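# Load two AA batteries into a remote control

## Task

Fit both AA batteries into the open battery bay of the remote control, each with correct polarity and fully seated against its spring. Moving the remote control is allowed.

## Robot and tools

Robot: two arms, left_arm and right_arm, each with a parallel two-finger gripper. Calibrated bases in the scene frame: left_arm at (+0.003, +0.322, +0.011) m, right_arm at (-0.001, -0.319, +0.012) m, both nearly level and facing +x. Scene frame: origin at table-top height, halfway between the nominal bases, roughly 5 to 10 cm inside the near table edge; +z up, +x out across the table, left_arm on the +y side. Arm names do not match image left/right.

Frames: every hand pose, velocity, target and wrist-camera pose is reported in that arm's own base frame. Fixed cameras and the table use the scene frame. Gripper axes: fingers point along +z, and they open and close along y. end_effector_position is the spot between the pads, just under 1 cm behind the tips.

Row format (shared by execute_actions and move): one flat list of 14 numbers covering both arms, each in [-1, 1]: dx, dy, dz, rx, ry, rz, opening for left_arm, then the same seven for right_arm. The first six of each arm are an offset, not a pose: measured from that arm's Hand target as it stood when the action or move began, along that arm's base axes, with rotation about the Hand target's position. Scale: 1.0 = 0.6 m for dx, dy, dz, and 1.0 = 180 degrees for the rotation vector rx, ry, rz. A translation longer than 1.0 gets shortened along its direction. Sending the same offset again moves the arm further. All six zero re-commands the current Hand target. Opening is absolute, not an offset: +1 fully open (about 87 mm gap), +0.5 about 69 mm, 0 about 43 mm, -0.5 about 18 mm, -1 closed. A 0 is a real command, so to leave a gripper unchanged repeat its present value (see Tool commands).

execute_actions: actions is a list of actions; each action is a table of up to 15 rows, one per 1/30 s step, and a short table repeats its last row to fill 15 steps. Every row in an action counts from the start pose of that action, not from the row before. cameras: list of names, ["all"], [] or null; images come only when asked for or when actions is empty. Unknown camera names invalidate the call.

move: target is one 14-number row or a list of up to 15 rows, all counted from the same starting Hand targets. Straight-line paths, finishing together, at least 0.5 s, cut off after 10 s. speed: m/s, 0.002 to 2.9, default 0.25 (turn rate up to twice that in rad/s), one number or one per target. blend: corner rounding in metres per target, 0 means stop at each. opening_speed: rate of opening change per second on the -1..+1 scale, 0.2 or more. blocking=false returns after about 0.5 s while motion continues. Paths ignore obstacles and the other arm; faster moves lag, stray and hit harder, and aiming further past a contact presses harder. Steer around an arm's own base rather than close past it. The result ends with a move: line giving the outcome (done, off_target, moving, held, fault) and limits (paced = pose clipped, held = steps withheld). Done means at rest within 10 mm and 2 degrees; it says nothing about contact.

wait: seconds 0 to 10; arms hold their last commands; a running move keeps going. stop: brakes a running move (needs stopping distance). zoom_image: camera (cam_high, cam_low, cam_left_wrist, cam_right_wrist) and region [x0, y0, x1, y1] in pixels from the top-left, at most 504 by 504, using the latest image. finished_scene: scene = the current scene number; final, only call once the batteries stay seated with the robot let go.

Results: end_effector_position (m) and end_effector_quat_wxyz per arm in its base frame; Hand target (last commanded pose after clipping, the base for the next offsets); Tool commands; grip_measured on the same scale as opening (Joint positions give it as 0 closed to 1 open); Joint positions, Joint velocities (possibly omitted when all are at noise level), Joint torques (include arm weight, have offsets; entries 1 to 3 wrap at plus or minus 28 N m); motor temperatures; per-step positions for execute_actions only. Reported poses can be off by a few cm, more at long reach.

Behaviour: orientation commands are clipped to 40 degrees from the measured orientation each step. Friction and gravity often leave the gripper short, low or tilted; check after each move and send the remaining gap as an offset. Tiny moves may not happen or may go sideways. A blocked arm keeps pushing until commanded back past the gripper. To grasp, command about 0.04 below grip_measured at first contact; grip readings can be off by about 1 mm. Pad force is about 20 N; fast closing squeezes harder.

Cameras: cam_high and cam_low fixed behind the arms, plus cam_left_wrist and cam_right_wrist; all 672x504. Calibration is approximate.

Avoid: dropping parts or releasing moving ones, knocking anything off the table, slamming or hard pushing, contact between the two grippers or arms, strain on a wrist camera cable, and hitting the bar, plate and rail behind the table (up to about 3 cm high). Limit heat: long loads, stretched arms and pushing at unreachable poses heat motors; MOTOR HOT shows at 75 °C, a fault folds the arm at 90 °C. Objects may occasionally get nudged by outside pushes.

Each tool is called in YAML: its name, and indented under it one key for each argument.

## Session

execute_actions:
  actions: []

Scene clock: 0.00 s.
left_arm: end_effector_position=(+0.3703, +0.0187, +0.0567) grip_measured=+1.000 end_effector_quat_wxyz=(+0.585, -0.057, +0.805, +0.075) | right_arm: end_effector_position=(+0.3667, -0.0367, +0.0293) grip_measured=+0.976 end_effector_quat_wxyz=(+0.531, +0.120, +0.837, -0.057)
Joint positions: left_arm=[-0.065 1.499 0.317 0.863 -0.251 -0.025 1] | right_arm=[-0.015 1.546 0.372 0.721 0.211 0.138 0.988]
Joint velocities: within noise
Joint torques (N m): no reading
Motor temperatures (°C): left_arm=[20 21 20 21 20 21 23] | right_arm=[19 20 21 22 22 22 20]
Heat: left arm: 23 °C; right arm: 22 °C.
Hand target: left_arm +0.3740, +0.0192, +0.0645; +0.595, -0.060, +0.798, +0.075 | right_arm +0.3669, -0.0361, +0.0295; +0.530, +0.119, +0.838, -0.056
Tool commands: left_gripper/opening=+1.0 right_gripper/opening=+1.0
camera_calibration:
cam_left_wrist: T_world_to_cam=[[0.189235, -0.980251, -0.0574358, -0.049867], [-0.912039, -0.153791, -0.380176, 0.384033], [0.363835, 0.124326, -0.923129, 0.0630836], [0, 0, 0, 1]] pos_world=[0.336738, 0.00233582, 0.20137]
cam_right_wrist: T_world_to_cam=[[-0.244418, -0.969368, -0.0242022, 0.0533271], [-0.937864, 0.242667, -0.248042, 0.381558], [0.246317, -0.0379274, -0.968447, 0.0755044], [0, 0, 0, 1]] pos_world=[0.352285, -0.0380342, 0.169055]

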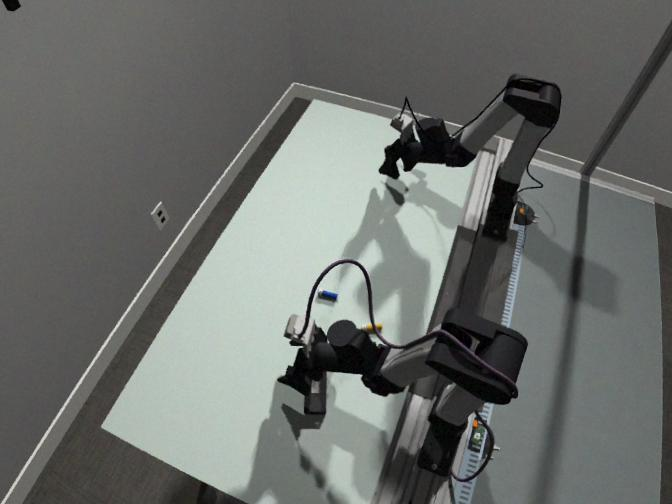

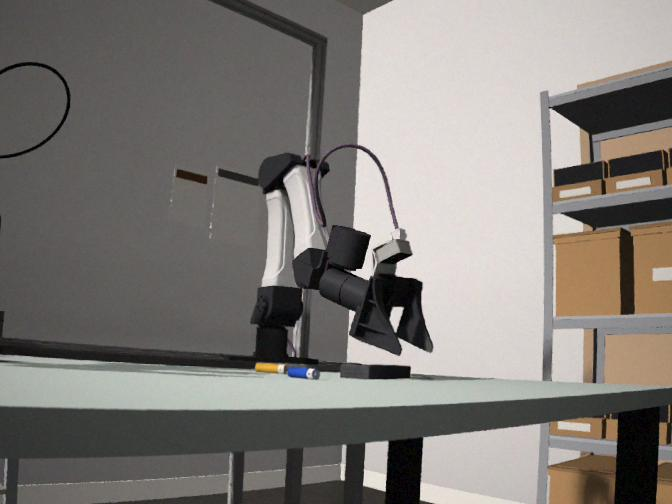

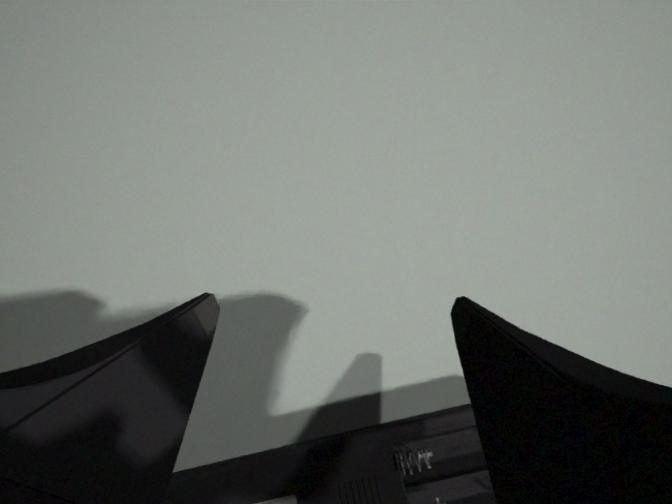

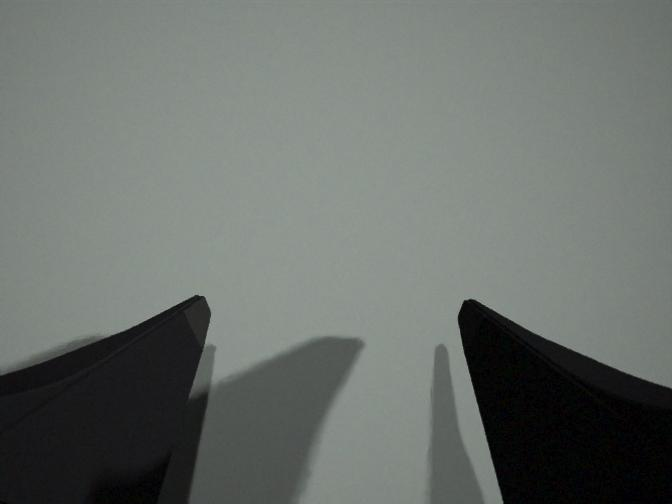

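move:
  target: [-0.2,0.0,0.25,0,0.157,0,1,0,0,0.1,0,0,0,1]
  cameras: ["cam_high","cam_left_wrist"]

Scene clock: 2.33 s.
left_arm: end_effector_position=(+0.2514, +0.0220, +0.2029) grip_measured=+1.000 end_effector_quat_wxyz=(+0.371, -0.036, +0.923, +0.094) | right_arm: end_effector_position=(+0.3619, -0.0367, +0.0775) grip_measured=+0.976 end_effector_quat_wxyz=(+0.521, +0.119, +0.843, -0.058)
Joint positions: left_arm=[-0.08 0.977 1.049 -0.891 -0.256 -0.057 1] | right_arm=[-0.015 1.316 0.482 0.354 0.211 0.138 0.988]
Joint torques (N m): left_arm=[-0.43 -1.81 10.84 1.69 -0.14 -0.06] | right_arm=[0.03 -4.86 9.13 1.95 0.06 0.1]
Heat: left arm: 23 °C; right arm: 23 °C.
Hand target: left_arm +0.2540, +0.0193, +0.2146; +0.383, -0.040, +0.919, +0.087 | right_arm +0.3668, -0.0361, +0.0894; +0.530, +0.119, +0.838, -0.056
Off the commanded pose: left_arm 0.012 m, 2 deg | right_arm 0.013 m, 1 deg.
move: off_target (left_arm, right_arm)
camera_calibration:
cam_left_wrist: T_world_to_cam=[[0.141492, -0.977991, -0.153343, 0.0157994], [-0.983047, -0.157058, 0.0946115, 0.253196], [-0.116613, 0.137357, -0.983633, 0.373649], [0, 0, 0, 1]] pos_world=[0.290241, 0.00389504, 0.346001]
Images, in order (width x height): cam_high 672x504, cam_left_wrist 672x504.

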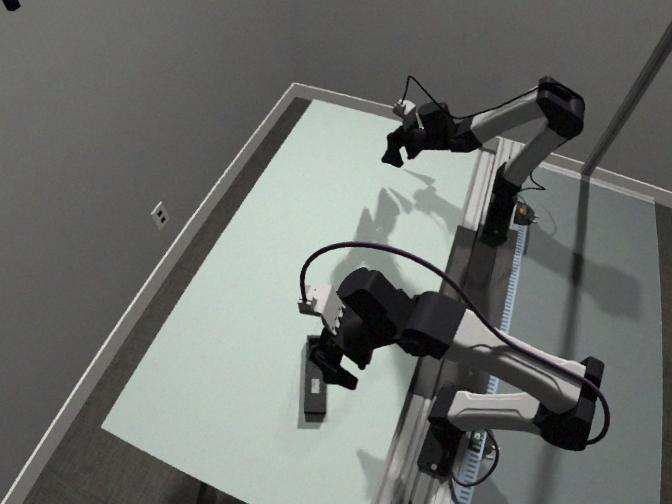

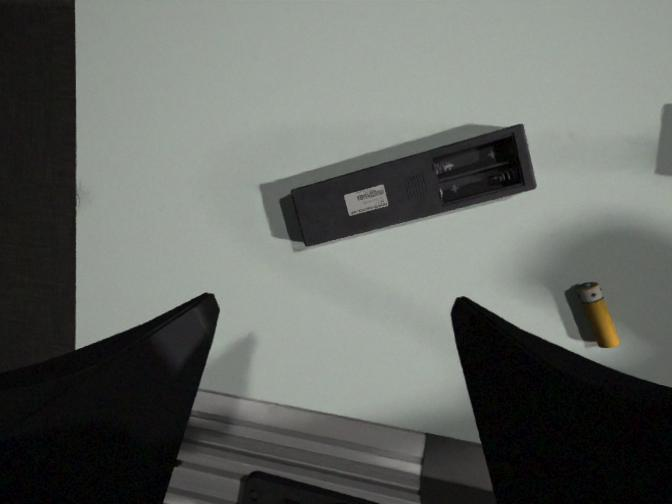

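zoom_image:
  camera: "cam_left_wrist"
  region: [400, 110, 560, 230]

zoom_image:
  camera: "cam_high"
  region: [270, 260, 420, 440]

Scaled by 3.150 from the camera's 672x504 image, which has a finer 960x720 frame.

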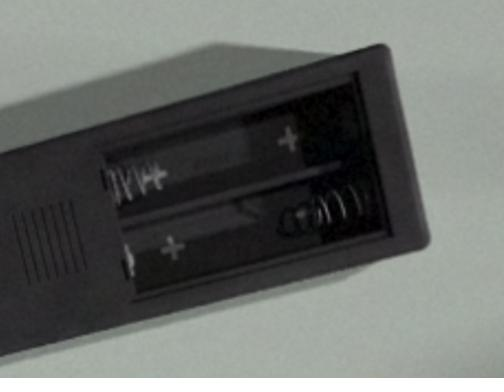

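Scaled by 2.800 from the camera's 672x504 image, which has a finer 960x720 frame.

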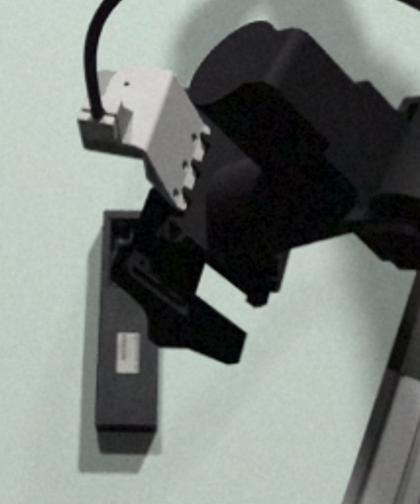

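move:
  target: [0.05,-0.2,0.05,0,0,0,1,0,0,0.1,0,0,0,1]
  cameras: ["cam_left_wrist"]

Scene clock: 5.93 s.
left_arm: end_effector_position=(+0.2814, -0.0997, +0.2336) grip_measured=+1.000 end_effector_quat_wxyz=(+0.372, -0.031, +0.923, +0.090) | right_arm: end_effector_position=(+0.3644, -0.0367, +0.1381) grip_measured=+0.976 end_effector_quat_wxyz=(+0.522, +0.119, +0.842, -0.058)
Joint positions: left_arm=[-0.607 1.319 1.401 -1.083 -0.575 -0.501 1] | right_arm=[-0.015 1.192 0.666 0.051 0.211 0.138 0.988]
Joint torques (N m): left_arm=[-0.21 -4 10.67 1.31 -0.55 -0.04] | right_arm=[-0.05 -4.1 10.13 1.93 0.08 0.14]
Heat: left arm: 23 °C; right arm: 24 °C.
Hand target: left_arm +0.2840, -0.1008, +0.2446; +0.383, -0.040, +0.919, +0.087 | right_arm +0.3669, -0.0361, +0.1496; +0.530, +0.119, +0.838, -0.056
Off the commanded pose: left_arm 0.011 m, 2 deg | right_arm 0.012 m, 1 deg.
move: off_target (left_arm, right_arm)
camera_calibration:
cam_left_wrist: T_world_to_cam=[[0.129474, -0.980116, -0.15036, -0.100317], [-0.984997, -0.144574, 0.0942278, 0.262586], [-0.114092, 0.135904, -0.984131, 0.423347], [0, 0, 0, 1]] pos_world=[0.319936, -0.117894, 0.376802]
Images, in order (width x height): cam_left_wrist 672x504.

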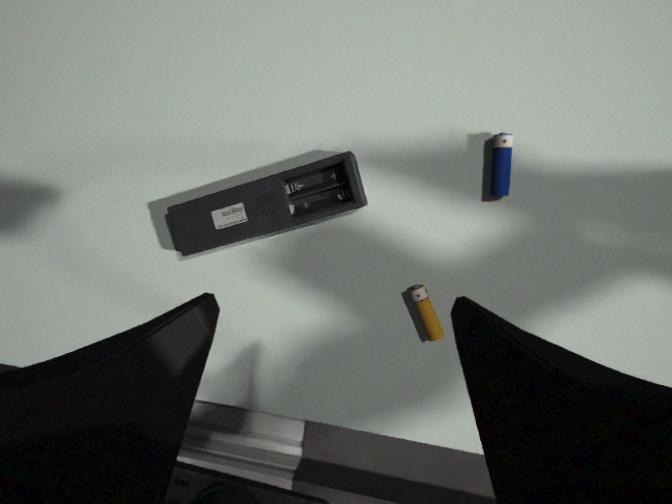

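move:
  target: [0.0383,0.1705,-0.15,-0.208,0.0711,0.5589,1,0,0,0,0,0,0,1]
  cameras: ["cam_left_wrist","cam_low"]
  speed: 0.6

Scene clock: 9.97 s.
left_arm: end_effector_position=(+0.3044, +0.0005, +0.1476) grip_measured=+1.000 end_effector_quat_wxyz=(-0.059, +0.809, -0.579, -0.088) | right_arm: end_effector_position=(+0.3644, -0.0365, +0.1380) grip_measured=+0.976 end_effector_quat_wxyz=(+0.522, +0.119, +0.842, -0.058)
Joint positions: left_arm=[0.014 1.718 1.585 -1.51 -0.2 -1.893 1] | right_arm=[-0.015 1.192 0.666 0.05 0.211 0.138 0.988]
Joint torques (N m): left_arm=[0.32 -6.78 9.76 -0.2 -0.23 -0.09] | right_arm=[-0.05 -4.1 9.98 1.92 0.09 0.12]
Heat: left arm: 23 °C; right arm: 25 °C.
Hand target: left_arm +0.3070, +0.0015, +0.1545; -0.060, +0.815, -0.570, -0.086 | right_arm +0.3669, -0.0359, +0.1496; +0.530, +0.119, +0.838, -0.056
Off the commanded pose: left_arm 0.007 m, 1 deg | right_arm 0.012 m, 1 deg.
move: off_target (right_arm)
camera_calibration:
cam_left_wrist: T_world_to_cam=[[0.945701, 0.324698, -0.0148662, -0.287164], [0.265302, -0.744667, 0.612443, -0.148947], [0.187788, -0.583132, -0.790375, 0.2076], [0, 0, 0, 1]] pos_world=[0.272102, 0.103383, 0.251034]
Images, in order (width x height): cam_low 672x504, cam_left_wrist 672x504.

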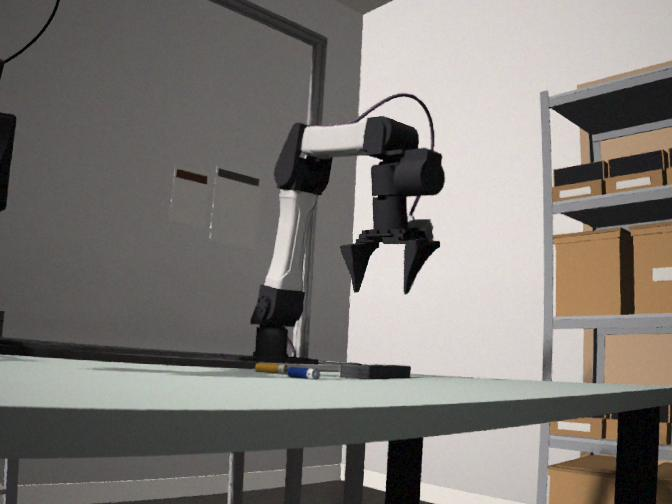

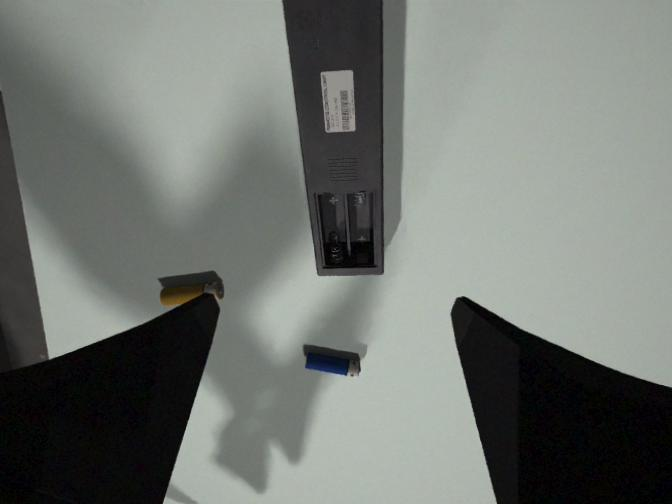

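move:
  target:
    - [0.003,0,-0.18,0,0,0.015,1,0,0,0,0,0,0,1]
    - [0.003,0,-0.238,0,0,0.015,1,0,0,0,0,0,0,1]
  speed: [0.35,0.1]
  blend: 0.005
  cameras: ["cam_left_wrist","cam_low"]

Scene clock: 11.80 s.
left_arm: end_effector_position=(+0.3108, +0.0002, +0.0166) grip_measured=+1.000 end_effector_quat_wxyz=(-0.060, +0.823, -0.559, -0.084) | right_arm: end_effector_position=(+0.3644, -0.0365, +0.1380) grip_measured=+0.976 end_effector_quat_wxyz=(+0.522, +0.119, +0.842, -0.058)
Joint positions: left_arm=[0.014 1.806 1.161 -0.995 -0.194 -1.94 1] | right_arm=[-0.015 1.192 0.666 0.05 0.211 0.138 0.988]
Joint torques (N m): left_arm=[0.32 -7.3 4.59 0.23 -0.27 -0.08] | right_arm=[0.17 -4.08 9.92 1.9 0.1 0.18]
Heat: left arm: 23 °C; right arm: 25 °C.
Hand target: left_arm +0.3088, +0.0016, +0.0118; -0.058, +0.828, -0.551, -0.087 | right_arm +0.3669, -0.0359, +0.1496; +0.530, +0.119, +0.838, -0.056
Off the commanded pose: left_arm 0.005 m, 1 deg | right_arm 0.012 m, 1 deg.
move: off_target (right_arm)
camera_calibration:
cam_left_wrist: T_world_to_cam=[[0.929488, 0.368821, -0.00486835, -0.290208], [0.292872, -0.729932, 0.617596, -0.0793029], [0.224229, -0.575474, -0.786481, 0.0912397], [0, 0, 0, 1]] pos_world=[0.272512, 0.101655, 0.119323]
Images, in order (width x height): cam_low 672x504, cam_left_wrist 672x504.

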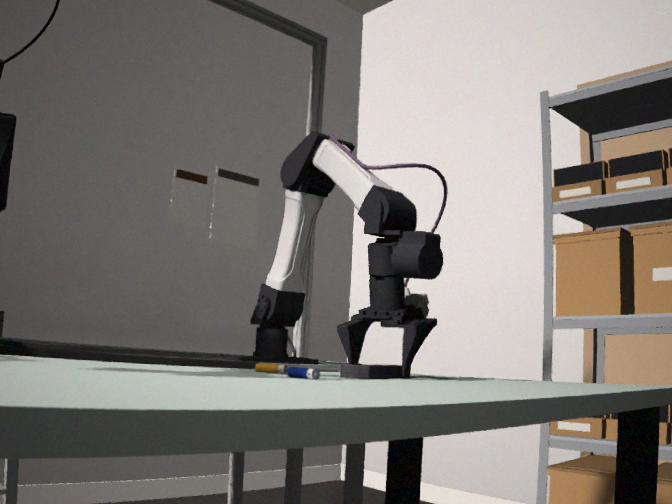

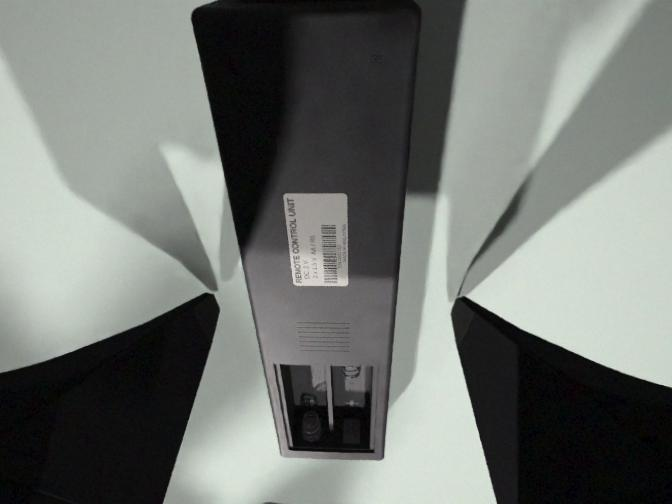

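move:
  target: [0,0,0,0,0,0,0.0,0,0,0,0,0,0,1]
  opening_speed: 1.0

move:
  target: [0,0,0.11,0,0,0,0.0,0,0,0,0,0,0,1]
  speed: 0.2

move:
  target: [0,-0.14,0.03,0,0,-0.5556,0.0,0,0,0,0,0,0,1]
  speed: 0.6
  cameras: ["cam_high","cam_left_wrist","cam_low"]

Scene clock: 13.57 s.
left_arm: end_effector_position=(+0.3111, +0.0001, +0.0166) grip_measured=+0.099 end_effector_quat_wxyz=(-0.060, +0.823, -0.559, -0.083) | right_arm: end_effector_position=(+0.3644, -0.0365, +0.1380) grip_measured=+0.976 end_effector_quat_wxyz=(+0.522, +0.119, +0.842, -0.058)
Joint positions: left_arm=[0.014 1.806 1.161 -0.994 -0.194 -1.941 0.55] | right_arm=[-0.015 1.192 0.666 0.05 0.211 0.138 0.988]
Joint torques (N m): left_arm=[0.18 -7.09 4.56 0.22 -0.28 -0.05] | right_arm=[-0.01 -4.15 10.02 1.93 0.06 0.12]
Heat: left arm: 23 °C; right arm: 26 °C.
Hand target: left_arm +0.3088, +0.0016, +0.0118; -0.058, +0.828, -0.551, -0.087 | right_arm +0.3669, -0.0359, +0.1496; +0.530, +0.119, +0.838, -0.056
Off the commanded pose: left_arm 0.006 m, 1 deg | right_arm 0.012 m, 1 deg.
move: off_target (right_arm)

Scene clock: 14.80 s.
left_arm: end_effector_position=(+0.3054, -0.0001, +0.0629) grip_measured=+0.099 end_effector_quat_wxyz=(-0.049, +0.821, -0.560, -0.097) | right_arm: end_effector_position=(+0.3644, -0.0365, +0.1380) grip_measured=+0.976 end_effector_quat_wxyz=(+0.522, +0.119, +0.842, -0.058)
Joint positions: left_arm=[0.014 1.764 1.301 -1.212 -0.193 -1.941 0.55] | right_arm=[-0.015 1.192 0.666 0.05 0.211 0.138 0.988]
Joint torques (N m): left_arm=[0.35 -10.33 9.02 -0.25 -0.31 -0.08] | right_arm=[0.03 -4.08 10.09 1.95 0.05 0.12]
Heat: left arm: 23 °C; right arm: 26 °C.
Hand target: left_arm +0.3088, +0.0016, +0.0778; -0.058, +0.828, -0.551, -0.087 | right_arm +0.3669, -0.0359, +0.1496; +0.530, +0.119, +0.838, -0.056
Off the commanded pose: left_arm 0.015 m, 2 deg | right_arm 0.012 m, 1 deg.
move: off_target (left_arm, right_arm)

Scene clock: 17.27 s.
left_arm: end_effector_position=(+0.2940, -0.0784, +0.0768) grip_measured=+0.100 end_effector_quat_wxyz=(+0.066, -0.114, +0.991, +0.029) | right_arm: end_effector_position=(+0.3644, -0.0365, +0.1380) grip_measured=+0.976 end_effector_quat_wxyz=(+0.522, +0.119, +0.842, -0.058)
Joint positions: left_arm=[-0.256 1.75 1.336 -1.055 -0.101 -0.48 0.55] | right_arm=[-0.015 1.192 0.666 0.05 0.211 0.138 0.988]
Joint torques (N m): left_arm=[0.13 -11.55 10.19 0.74 -0.09 0.19] | right_arm=[0.02 -4.1 10.17 1.91 0.06 0.16]
Heat: left arm: 23 °C; right arm: 26 °C.
Hand target: left_arm +0.3088, -0.0824, +0.0958; +0.104, -0.110, +0.988, +0.012 | right_arm +0.3669, -0.0359, +0.1496; +0.530, +0.119, +0.838, -0.056
Off the commanded pose: left_arm 0.025 m, 5 deg | right_arm 0.012 m, 1 deg.
move: off_target (left_arm, right_arm)
camera_calibration:
cam_left_wrist: T_world_to_cam=[[0.229703, -0.971886, -0.0517161, -0.141064], [-0.714561, -0.204485, 0.66902, 0.164474], [-0.660787, -0.116721, -0.741443, 0.389725], [0, 0, 0, 1]] pos_world=[0.407454, -0.0579766, 0.171627]
Images, in order (width x height): cam_high 672x504, cam_low 672x504, cam_left_wrist 672x504.

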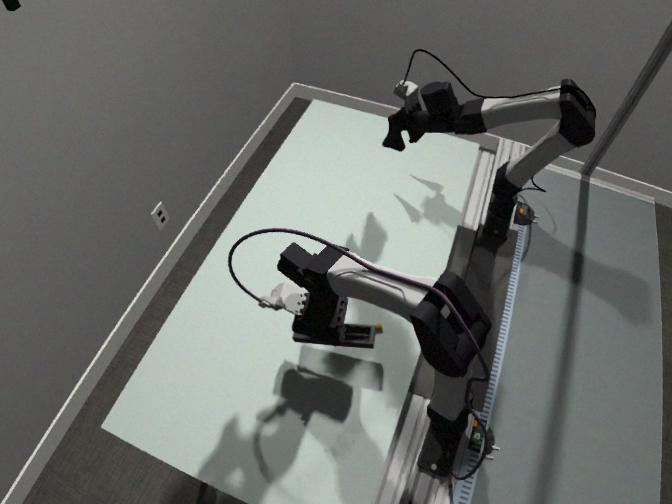

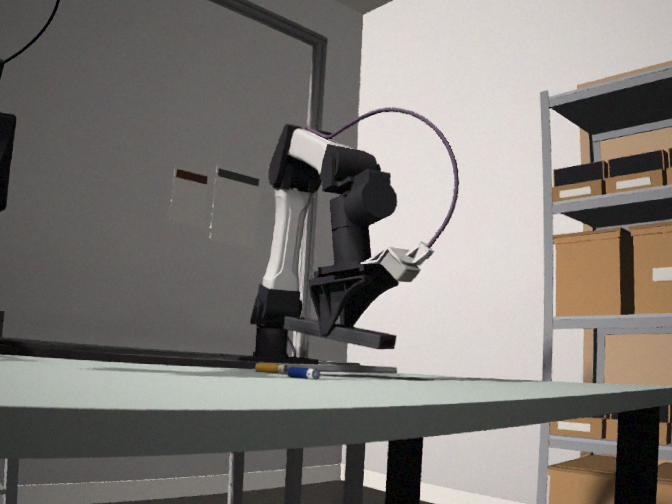

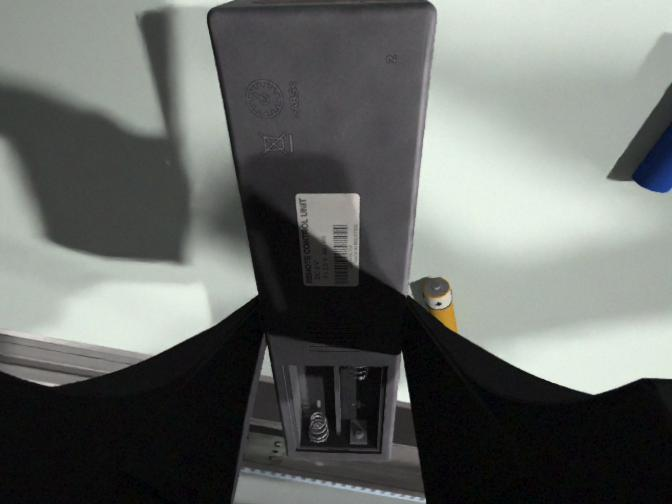

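move:
  target: [-0.03,-0.43,0.01,0,0,-0.53,0.0,0,0,0,0,0,0,1]
  speed: 0.6
  cameras: ["cam_high","cam_left_wrist","cam_low"]

Scene clock: 19.93 s.
left_arm: end_effector_position=(+0.2892, -0.3365, +0.0948) grip_measured=+0.100 end_effector_quat_wxyz=(+0.073, +0.652, +0.752, -0.063) | right_arm: end_effector_position=(+0.3644, -0.0365, +0.1380) grip_measured=+0.976 end_effector_quat_wxyz=(+0.522, +0.119, +0.842, -0.058)
Joint positions: left_arm=[-0.87 2.256 2.135 -1.285 0.102 0.551 0.55] | right_arm=[-0.015 1.192 0.666 0.05 0.211 0.138 0.988]
Joint torques (N m): left_arm=[0.01 -11.77 10.58 0.5 0.18 0.2] | right_arm=[-0.03 -4.12 10.03 1.92 0.06 0.12]
Motor temperatures (°C): left_arm=[20 23 24 21 20 21 23] | right_arm=[19 21 26 26 22 22 20]
Heat: left arm: 24 °C; right arm: 26 °C.
Hand target: left_arm +0.2907, -0.3405, +0.1018; +0.078, +0.657, +0.747, -0.069 | right_arm +0.3669, -0.0359, +0.1496; +0.530, +0.119, +0.838, -0.056
Off the commanded pose: left_arm 0.008 m, 1 deg | right_arm 0.012 m, 1 deg.
move: off_target (right_arm)
camera_calibration:
cam_left_wrist: T_world_to_cam=[[-0.989712, -0.14271, -0.0102372, 0.237893], [-0.117511, 0.769964, 0.627173, 0.255471], [-0.081622, 0.621924, -0.778812, 0.454532], [0, 0, 0, 1]] pos_world=[0.302566, -0.445438, 0.196206]
Images, in order (width x height): cam_high 672x504, cam_low 672x504, cam_left_wrist 672x504.

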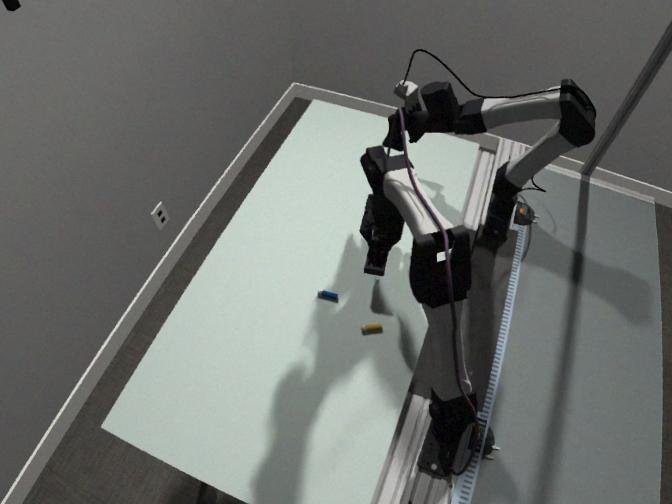

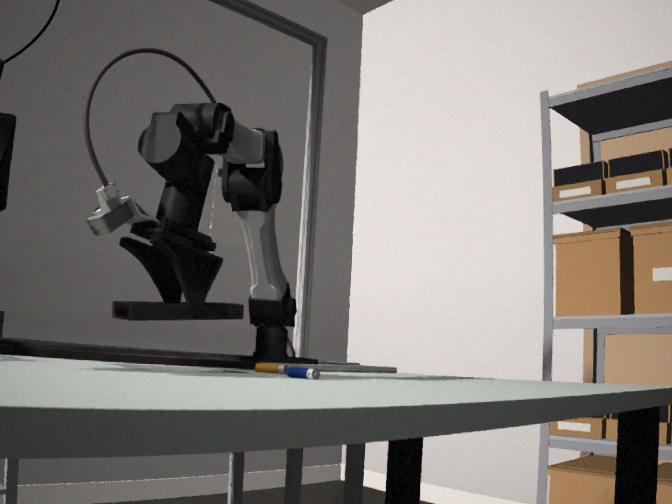

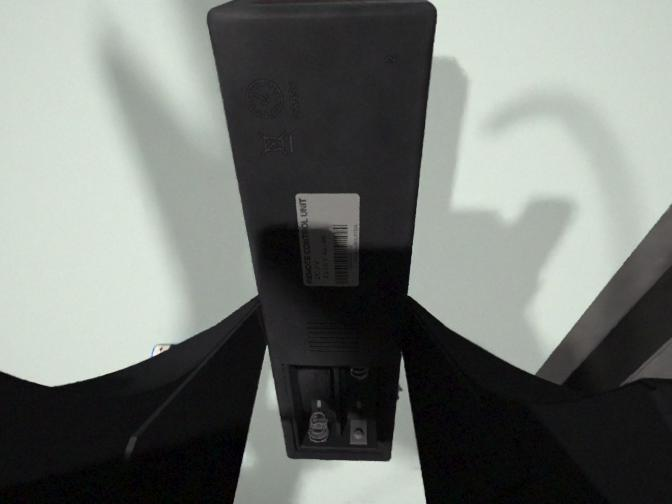

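move:
  target:
    - [0,0,-0.10,0,0,-0.015,0.0,0,0,0,0,0,0,1]
    - [0,0,-0.133,0,0,-0.015,0.0,0,0,0,0,0,0,1]
  speed: [0.25,0.05]
  blend: 0.005
  cameras: ["cam_left_wrist","cam_low"]

zoom_image:
  camera: "cam_low"
  region: [90, 300, 290, 400]

Scene clock: 21.70 s.
left_arm: end_effector_position=(+0.2909, -0.3383, +0.0276) grip_measured=+0.097 end_effector_quat_wxyz=(+0.074, +0.669, +0.736, -0.066) | right_arm: end_effector_position=(+0.3644, -0.0365, +0.1380) grip_measured=+0.976 end_effector_quat_wxyz=(+0.522, +0.119, +0.842, -0.058)
Joint positions: left_arm=[-0.87 2.265 1.884 -1.023 0.11 0.597 0.548] | right_arm=[-0.015 1.192 0.666 0.05 0.211 0.138 0.988]
Joint torques (N m): left_arm=[-0.08 -12.07 5.26 0.97 0.18 0.19] | right_arm=[0.05 -4.14 10.1 1.94 0.07 0.15]
Heat: left arm: 24 °C; right arm: 27 °C.
Hand target: left_arm +0.2907, -0.3405, +0.0220; +0.077, +0.674, +0.731, -0.071 | right_arm +0.3669, -0.0359, +0.1496; +0.530, +0.119, +0.838, -0.056
Off the commanded pose: left_arm 0.006 m, 1 deg | right_arm 0.012 m, 1 deg.
move: off_target (right_arm)
camera_calibration:
cam_left_wrist: T_world_to_cam=[[-0.995222, -0.0968064, -0.0127281, 0.255725], [-0.0836093, 0.777617, 0.623154, 0.291982], [-0.0504278, 0.621241, -0.781995, 0.394132], [0, 0, 0, 1]] pos_world=[0.298791, -0.447145, 0.129514]
Images, in order (width x height): cam_low 672x504, cam_left_wrist 672x504.

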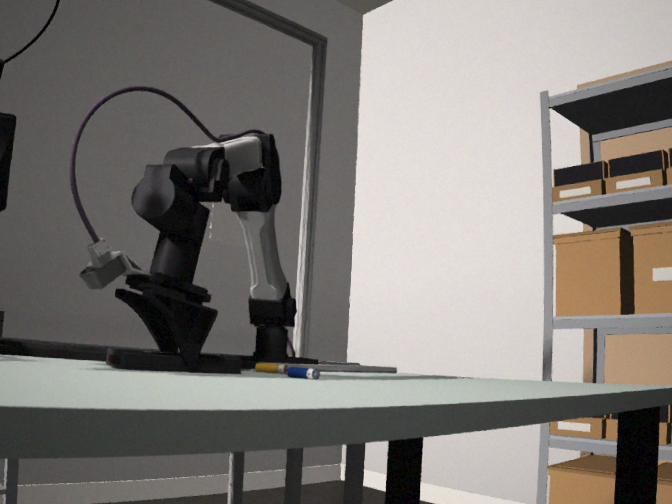

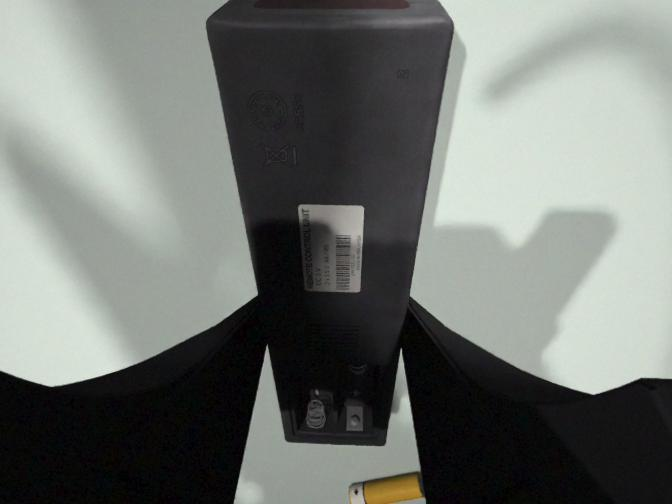

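Scaled by 2.520 from the camera's 672x504 image, which has a finer 960x720 frame.

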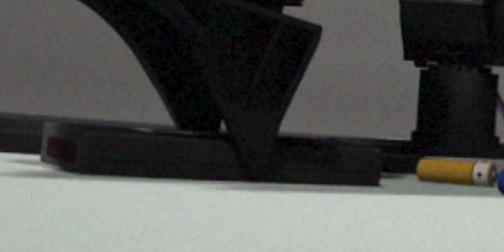

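move:
  target: [0,0,0,0,0,0,0.5,0,0,0,0,0,0,1]
  opening_speed: 0.7

move:
  target:
    - [0,0,0.12,0,0,0,0.9,0,0,0,0,0,0,1]
    - [-0.05,0.23,0.28,0,0,0.25,0.3,0,0,0,0,0,0,1]
  blend: 0.02
  speed: 0.4
  cameras: ["cam_high","cam_left_wrist","cam_low"]

Scene clock: 23.10 s.
left_arm: end_effector_position=(+0.2922, -0.3399, +0.0277) grip_measured=+0.500 end_effector_quat_wxyz=(+0.079, +0.669, +0.736, -0.066) | right_arm: end_effector_position=(+0.3644, -0.0365, +0.1380) grip_measured=+0.976 end_effector_quat_wxyz=(+0.522, +0.119, +0.842, -0.058)
Joint positions: left_arm=[-0.87 2.265 1.884 -1.015 0.11 0.597 0.75] | right_arm=[-0.015 1.192 0.666 0.05 0.211 0.138 0.988]
Joint torques (N m): left_arm=[-0.1 -12.03 5.19 0.93 0.19 0.21] | right_arm=[-0.01 -4.11 10.15 1.97 0.05 0.12]
Heat: left arm: 25 °C; right arm: 27 °C.
Hand target: left_arm +0.2907, -0.3405, +0.0220; +0.077, +0.674, +0.731, -0.071 | right_arm +0.3669, -0.0359, +0.1496; +0.530, +0.119, +0.838, -0.056
Off the commanded pose: left_arm 0.006 m, 1 deg | right_arm 0.012 m, 1 deg.
move: off_target (right_arm)

Scene clock: 25.63 s.
left_arm: end_effector_position=(+0.2678, -0.2095, +0.1844) grip_measured=+0.300 end_effector_quat_wxyz=(+0.099, +0.350, +0.931, -0.040) | right_arm: end_effector_position=(+0.3644, -0.0365, +0.1380) grip_measured=+0.976 end_effector_quat_wxyz=(+0.522, +0.119, +0.842, -0.058)
Joint positions: left_arm=[-0.662 1.82 1.851 -1.39 0.017 0.055 0.65] | right_arm=[-0.015 1.192 0.666 0.05 0.211 0.138 0.988]
Joint torques (N m): left_arm=[0.03 -11.66 5.26 0.62 -0.14 -0.02] | right_arm=[0.12 -4.1 10.09 1.92 0.07 0.1]
Heat: left arm: 26 °C; right arm: 27 °C.
Hand target: left_arm +0.2608, -0.2025, +0.1900; +0.098, +0.343, +0.933, -0.036 | right_arm +0.3669, -0.0359, +0.1496; +0.530, +0.119, +0.838, -0.056
Off the commanded pose: left_arm 0.011 m, 1 deg | right_arm 0.012 m, 1 deg.
move: off_target (left_arm, right_arm); target 2's new opening was sent with left_arm's hand 0.011 m and 1 deg from that target
camera_calibration:
cam_left_wrist: T_world_to_cam=[[-0.657771, -0.753202, -0.00494879, 0.0178964], [-0.597851, 0.518084, 0.611689, 0.17769], [-0.458161, 0.40531, -0.791083, 0.501257], [0, 0, 0, 1]] pos_world=[0.34766, -0.281743, 0.287933]
Images, in order (width x height): cam_high 672x504, cam_low 672x504, cam_left_wrist 672x504.

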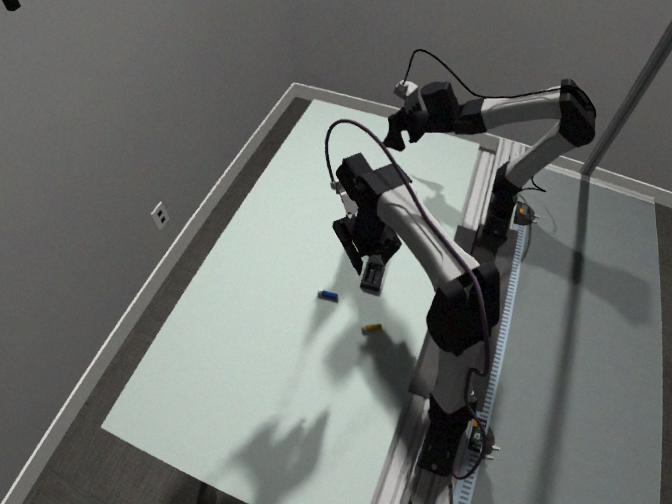

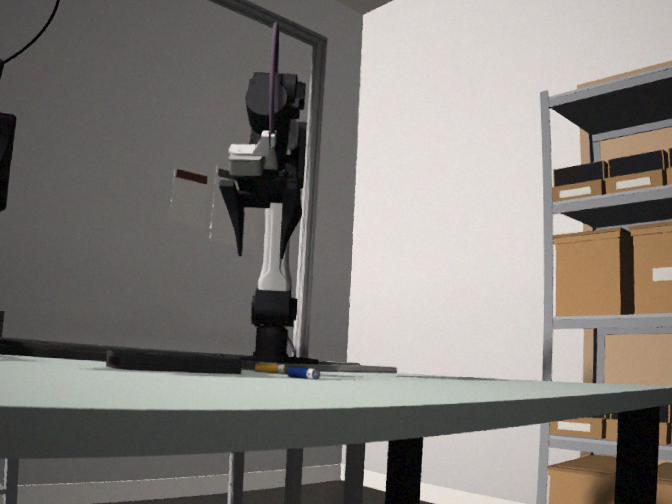

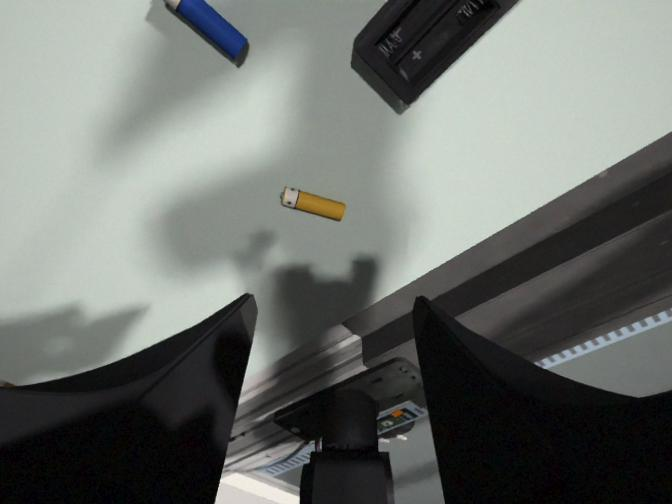

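move:
  target: [-0.048,0.0625,-0.16,-0.0115,-0.1056,0.3763,-0.1,-0.12,0.243,-0.05,-0.0068,-0.0101,0.5829,1]
  speed: 0.35
  cameras: ["cam_low","cam_left_wrist","cam_right_wrist"]

Scene clock: 31.57 s.
left_arm: end_effector_position=(+0.2310, -0.1649, +0.0900) grip_measured=-0.100 end_effector_quat_wxyz=(+0.237, -0.227, +0.942, +0.072) | right_arm: end_effector_position=(+0.2913, +0.1088, +0.1206) grip_measured=+0.976 end_effector_quat_wxyz=(-0.383, +0.589, -0.601, -0.380)
Joint positions: left_arm=[-0.785 1.537 1.137 -1.034 -0.482 -1.223 0.45] | right_arm=[-0.114 1.74 1.22 -1.263 -1.129 -1.799 0.988]
Joint torques (N m): left_arm=[-0.66 -8.73 5.22 0.78 -0.62 -0.04] | right_arm=[0.53 -4.3 7.99 -0.29 -0.55 -0.08]
Heat: left arm: 27 °C; right arm: 28 °C.
Hand target: left_arm +0.2320, -0.1650, +0.0940; +0.251, -0.233, +0.937, +0.063 | right_arm +0.2949, +0.1098, +0.1196; -0.380, +0.596, -0.597, -0.380
Off the commanded pose: left_arm 0.004 m, 2 deg | right_arm 0.004 m, 1 deg.
move: done
camera_calibration:
cam_left_wrist: T_world_to_cam=[[0.464109, -0.885022, -0.0365852, -0.25114], [-0.818818, -0.444413, 0.363366, 0.104957], [-0.337845, -0.138685, -0.930928, 0.286773], [0, 0, 0, 1]] pos_world=[0.299382, -0.13585, 0.219639]
cam_right_wrist: T_world_to_cam=[[0.999995, 0.000120799, 0.00330893, -0.293165], [0.000974129, -0.965841, -0.259132, 0.157529], [0.0031646, 0.259134, -0.965836, 0.226186], [0, 0, 0, 1]] pos_world=[0.292294, 0.0935713, 0.260249]
Images, in order (width x height): cam_low 672x504, cam_left_wrist 672x504, cam_right_wrist 672x504.

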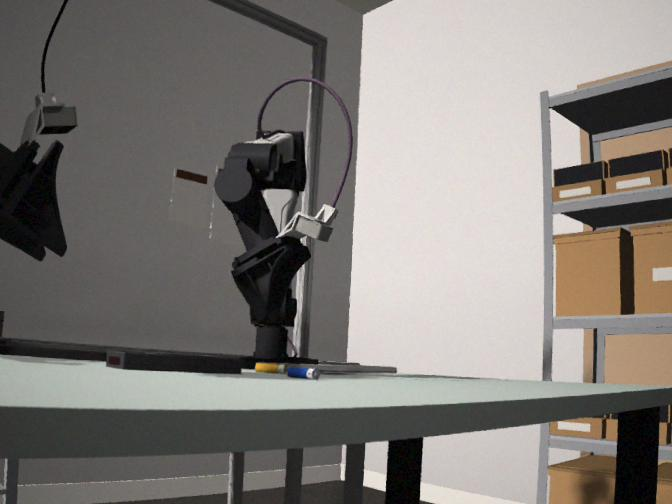

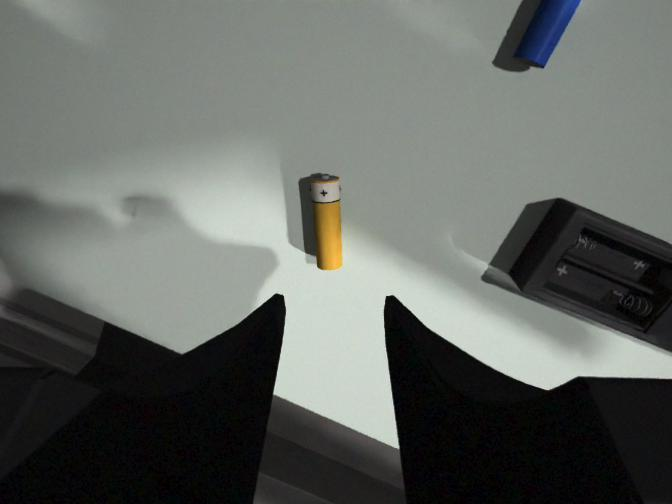

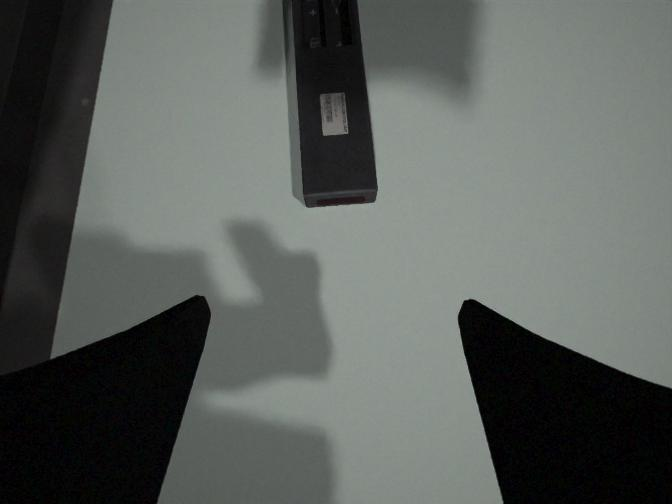

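move:
  target:
    - [0.002,0.012,-0.083,0,0,0.022,-0.1,-0.003,0.175,-0.12,0,0,0.0265,1]
    - [0.002,0.012,-0.125,0,0,0.022,-0.1,-0.003,0.175,-0.209,0,0,0.0265,1]
  speed: [0.3,0.08]
  cameras: ["cam_low","cam_left_wrist","cam_right_wrist"]

zoom_image:
  camera: "cam_left_wrist"
  region: [240, 200, 440, 350]

zoom_image:
  camera: "cam_low"
  region: [190, 300, 390, 400]

Scene clock: 35.53 s.
left_arm: end_effector_position=(+0.2311, -0.1618, +0.0232) grip_measured=-0.100 end_effector_quat_wxyz=(+0.243, -0.256, +0.933, +0.066) | right_arm: end_effector_position=(+0.2999, +0.2137, +0.0042) grip_measured=+0.976 end_effector_quat_wxyz=(-0.378, +0.624, -0.563, -0.389)
Joint positions: left_arm=[-0.78 1.597 0.917 -0.75 -0.49 -1.281 0.45] | right_arm=[0.227 1.924 0.906 -0.211 -1.118 -1.232 0.988]
Joint torques (N m): left_arm=[0.5 -5.65 4.85 0.8 -0.66 -0.05] | right_arm=[0.96 -5.44 4.03 0.94 -0.52 0.32]
Heat: left arm: 27 °C; right arm: 28 °C.
Hand target: left_arm +0.2331, -0.1578, +0.0190; +0.249, -0.265, +0.929, +0.071 | right_arm +0.2931, +0.2148, -0.0059; -0.364, +0.620, -0.572, -0.396
Off the commanded pose: left_arm 0.006 m, 1 deg | right_arm 0.012 m, 2 deg.
move: off_target (right_arm)
camera_calibration:
cam_left_wrist: T_world_to_cam=[[0.514175, -0.857651, -0.00765799, -0.258739], [-0.800285, -0.482956, 0.355383, 0.120452], [-0.308493, -0.1766, -0.934689, 0.212184], [0, 0, 0, 1]] pos_world=[0.29489, -0.126263, 0.153538]
cam_right_wrist: T_world_to_cam=[[0.994247, 0.0983136, 0.0425073, -0.320712], [0.106089, -0.958564, -0.264386, 0.195631], [0.0147532, 0.267375, -0.96348, 0.0812447], [0, 0, 0, 1]] pos_world=[0.296915, 0.197333, 0.143633]
Images, in order (width x height): cam_low 672x504, cam_left_wrist 672x504, cam_right_wrist 672x504.

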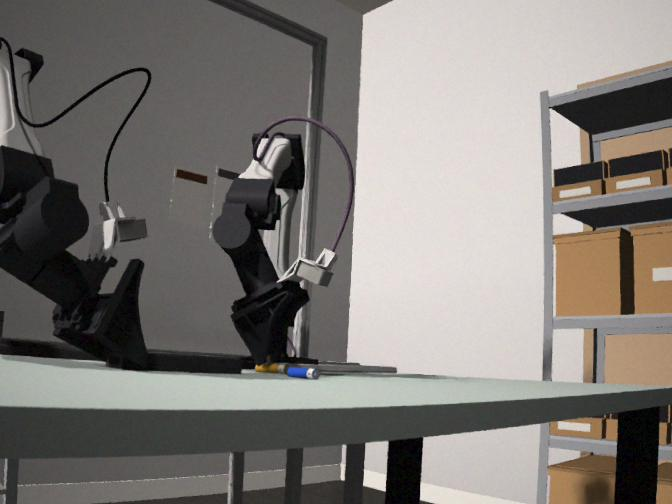

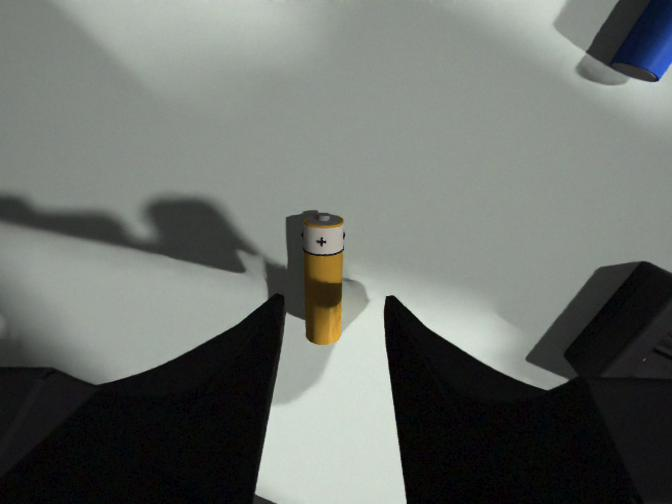

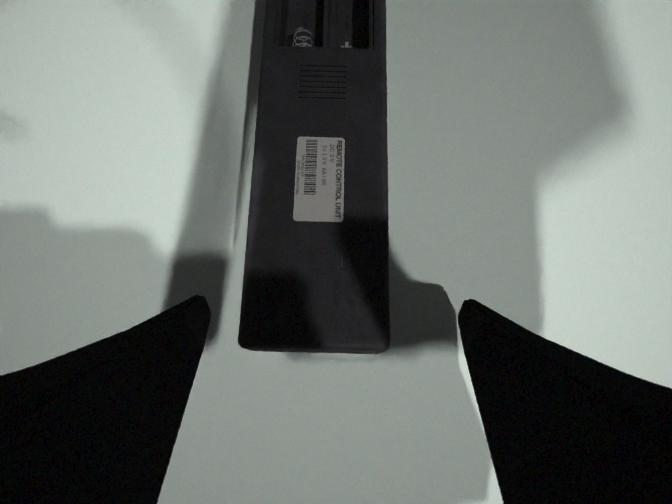

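Scaled by 2.520 from the camera's 672x504 image, which has a finer 960x720 frame.

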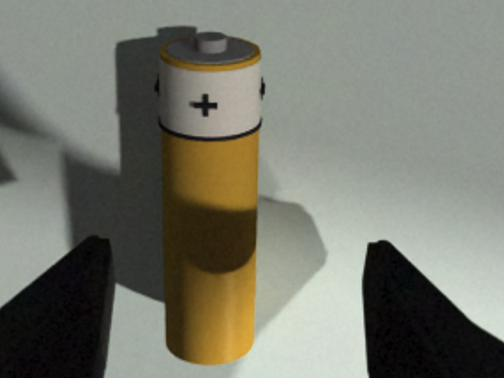

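Scaled by 2.520 from the camera's 672x504 image, which has a finer 960x720 frame.

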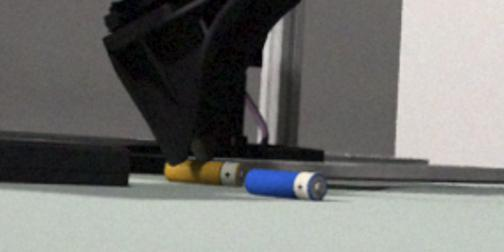

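move:
  target:
    - [0.005,0.008,-0.012,0,0,0,-0.1,0,0,0,0,0,0,0.02]
    - [0.005,0.008,-0.012,0,0,0,-0.7,0,0,0,0,0,0,0.02]
  speed: 0.06
  opening_speed: 0.8
  cameras: ["cam_low","cam_left_wrist","cam_right_wrist"]

zoom_image:
  camera: "cam_low"
  region: [190, 300, 390, 400]

Scene clock: 39.10 s.
left_arm: end_effector_position=(+0.2355, -0.1577, +0.0164) grip_measured=-0.582 end_effector_quat_wxyz=(+0.245, -0.268, +0.930, +0.063) | right_arm: end_effector_position=(+0.2999, +0.2137, +0.0042) grip_measured=+0.070 end_effector_quat_wxyz=(-0.378, +0.624, -0.563, -0.389)
Joint positions: left_arm=[-0.758 1.604 0.893 -0.706 -0.49 -1.28 0.209] | right_arm=[0.227 1.924 0.906 -0.21 -1.118 -1.23 0.535]
Joint torques (N m): left_arm=[0.31 -5.53 4.57 0.82 -0.59 0.16] | right_arm=[0.96 -5.37 4.12 0.92 -0.51 0.3]
Heat: left arm: 27 °C; right arm: 27 °C.
Hand target: left_arm +0.2362, -0.1531, +0.0118; +0.249, -0.265, +0.929, +0.071 | right_arm +0.2932, +0.2148, -0.0058; -0.364, +0.620, -0.572, -0.396
Off the commanded pose: left_arm 0.007 m, 1 deg | right_arm 0.012 m, 2 deg.
move: off_target (right_arm)
camera_calibration:
cam_left_wrist: T_world_to_cam=[[0.532129, -0.846652, 0.00432693, -0.260267], [-0.793133, -0.49669, 0.352475, 0.124451], [-0.296274, -0.190994, -0.935811, 0.202687], [0, 0, 0, 1]] pos_world=[0.297252, -0.11983, 0.146937]
cam_right_wrist: T_world_to_cam=[[0.994327, 0.0977507, 0.0419392, -0.320745], [0.105395, -0.958616, -0.264476, 0.195867], [0.0143508, 0.267396, -0.96348, 0.0814538], [0, 0, 0, 1]] pos_world=[0.297113, 0.197333, 0.143733]
Images, in order (width x height): cam_low 672x504, cam_left_wrist 672x504, cam_right_wrist 672x504.

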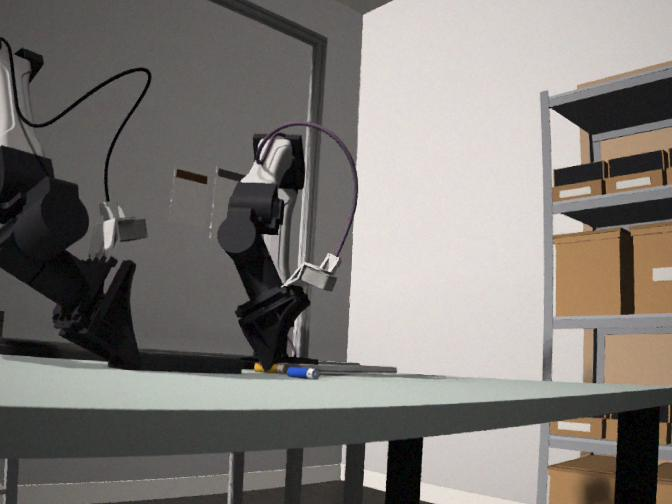

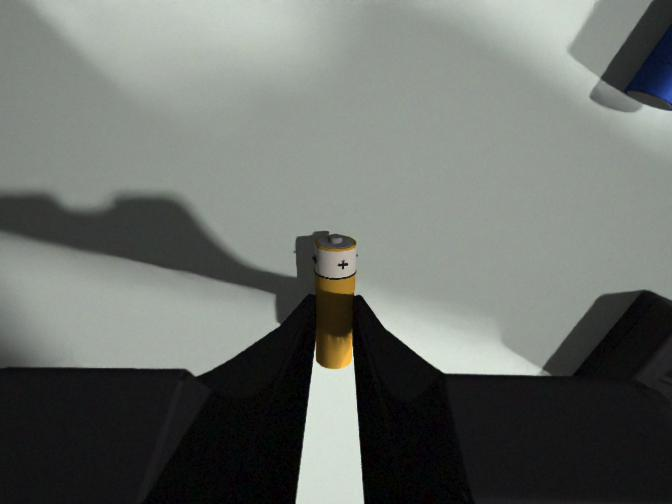

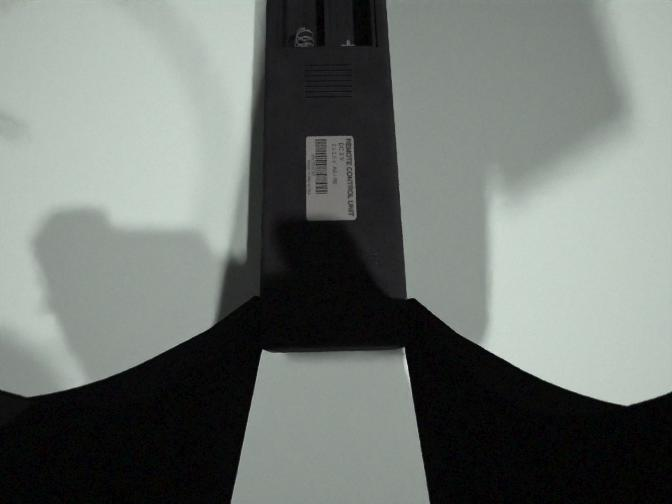

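Scaled by 2.520 from the camera's 672x504 image, which has a finer 960x720 frame.

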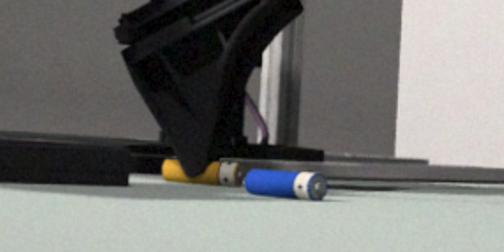

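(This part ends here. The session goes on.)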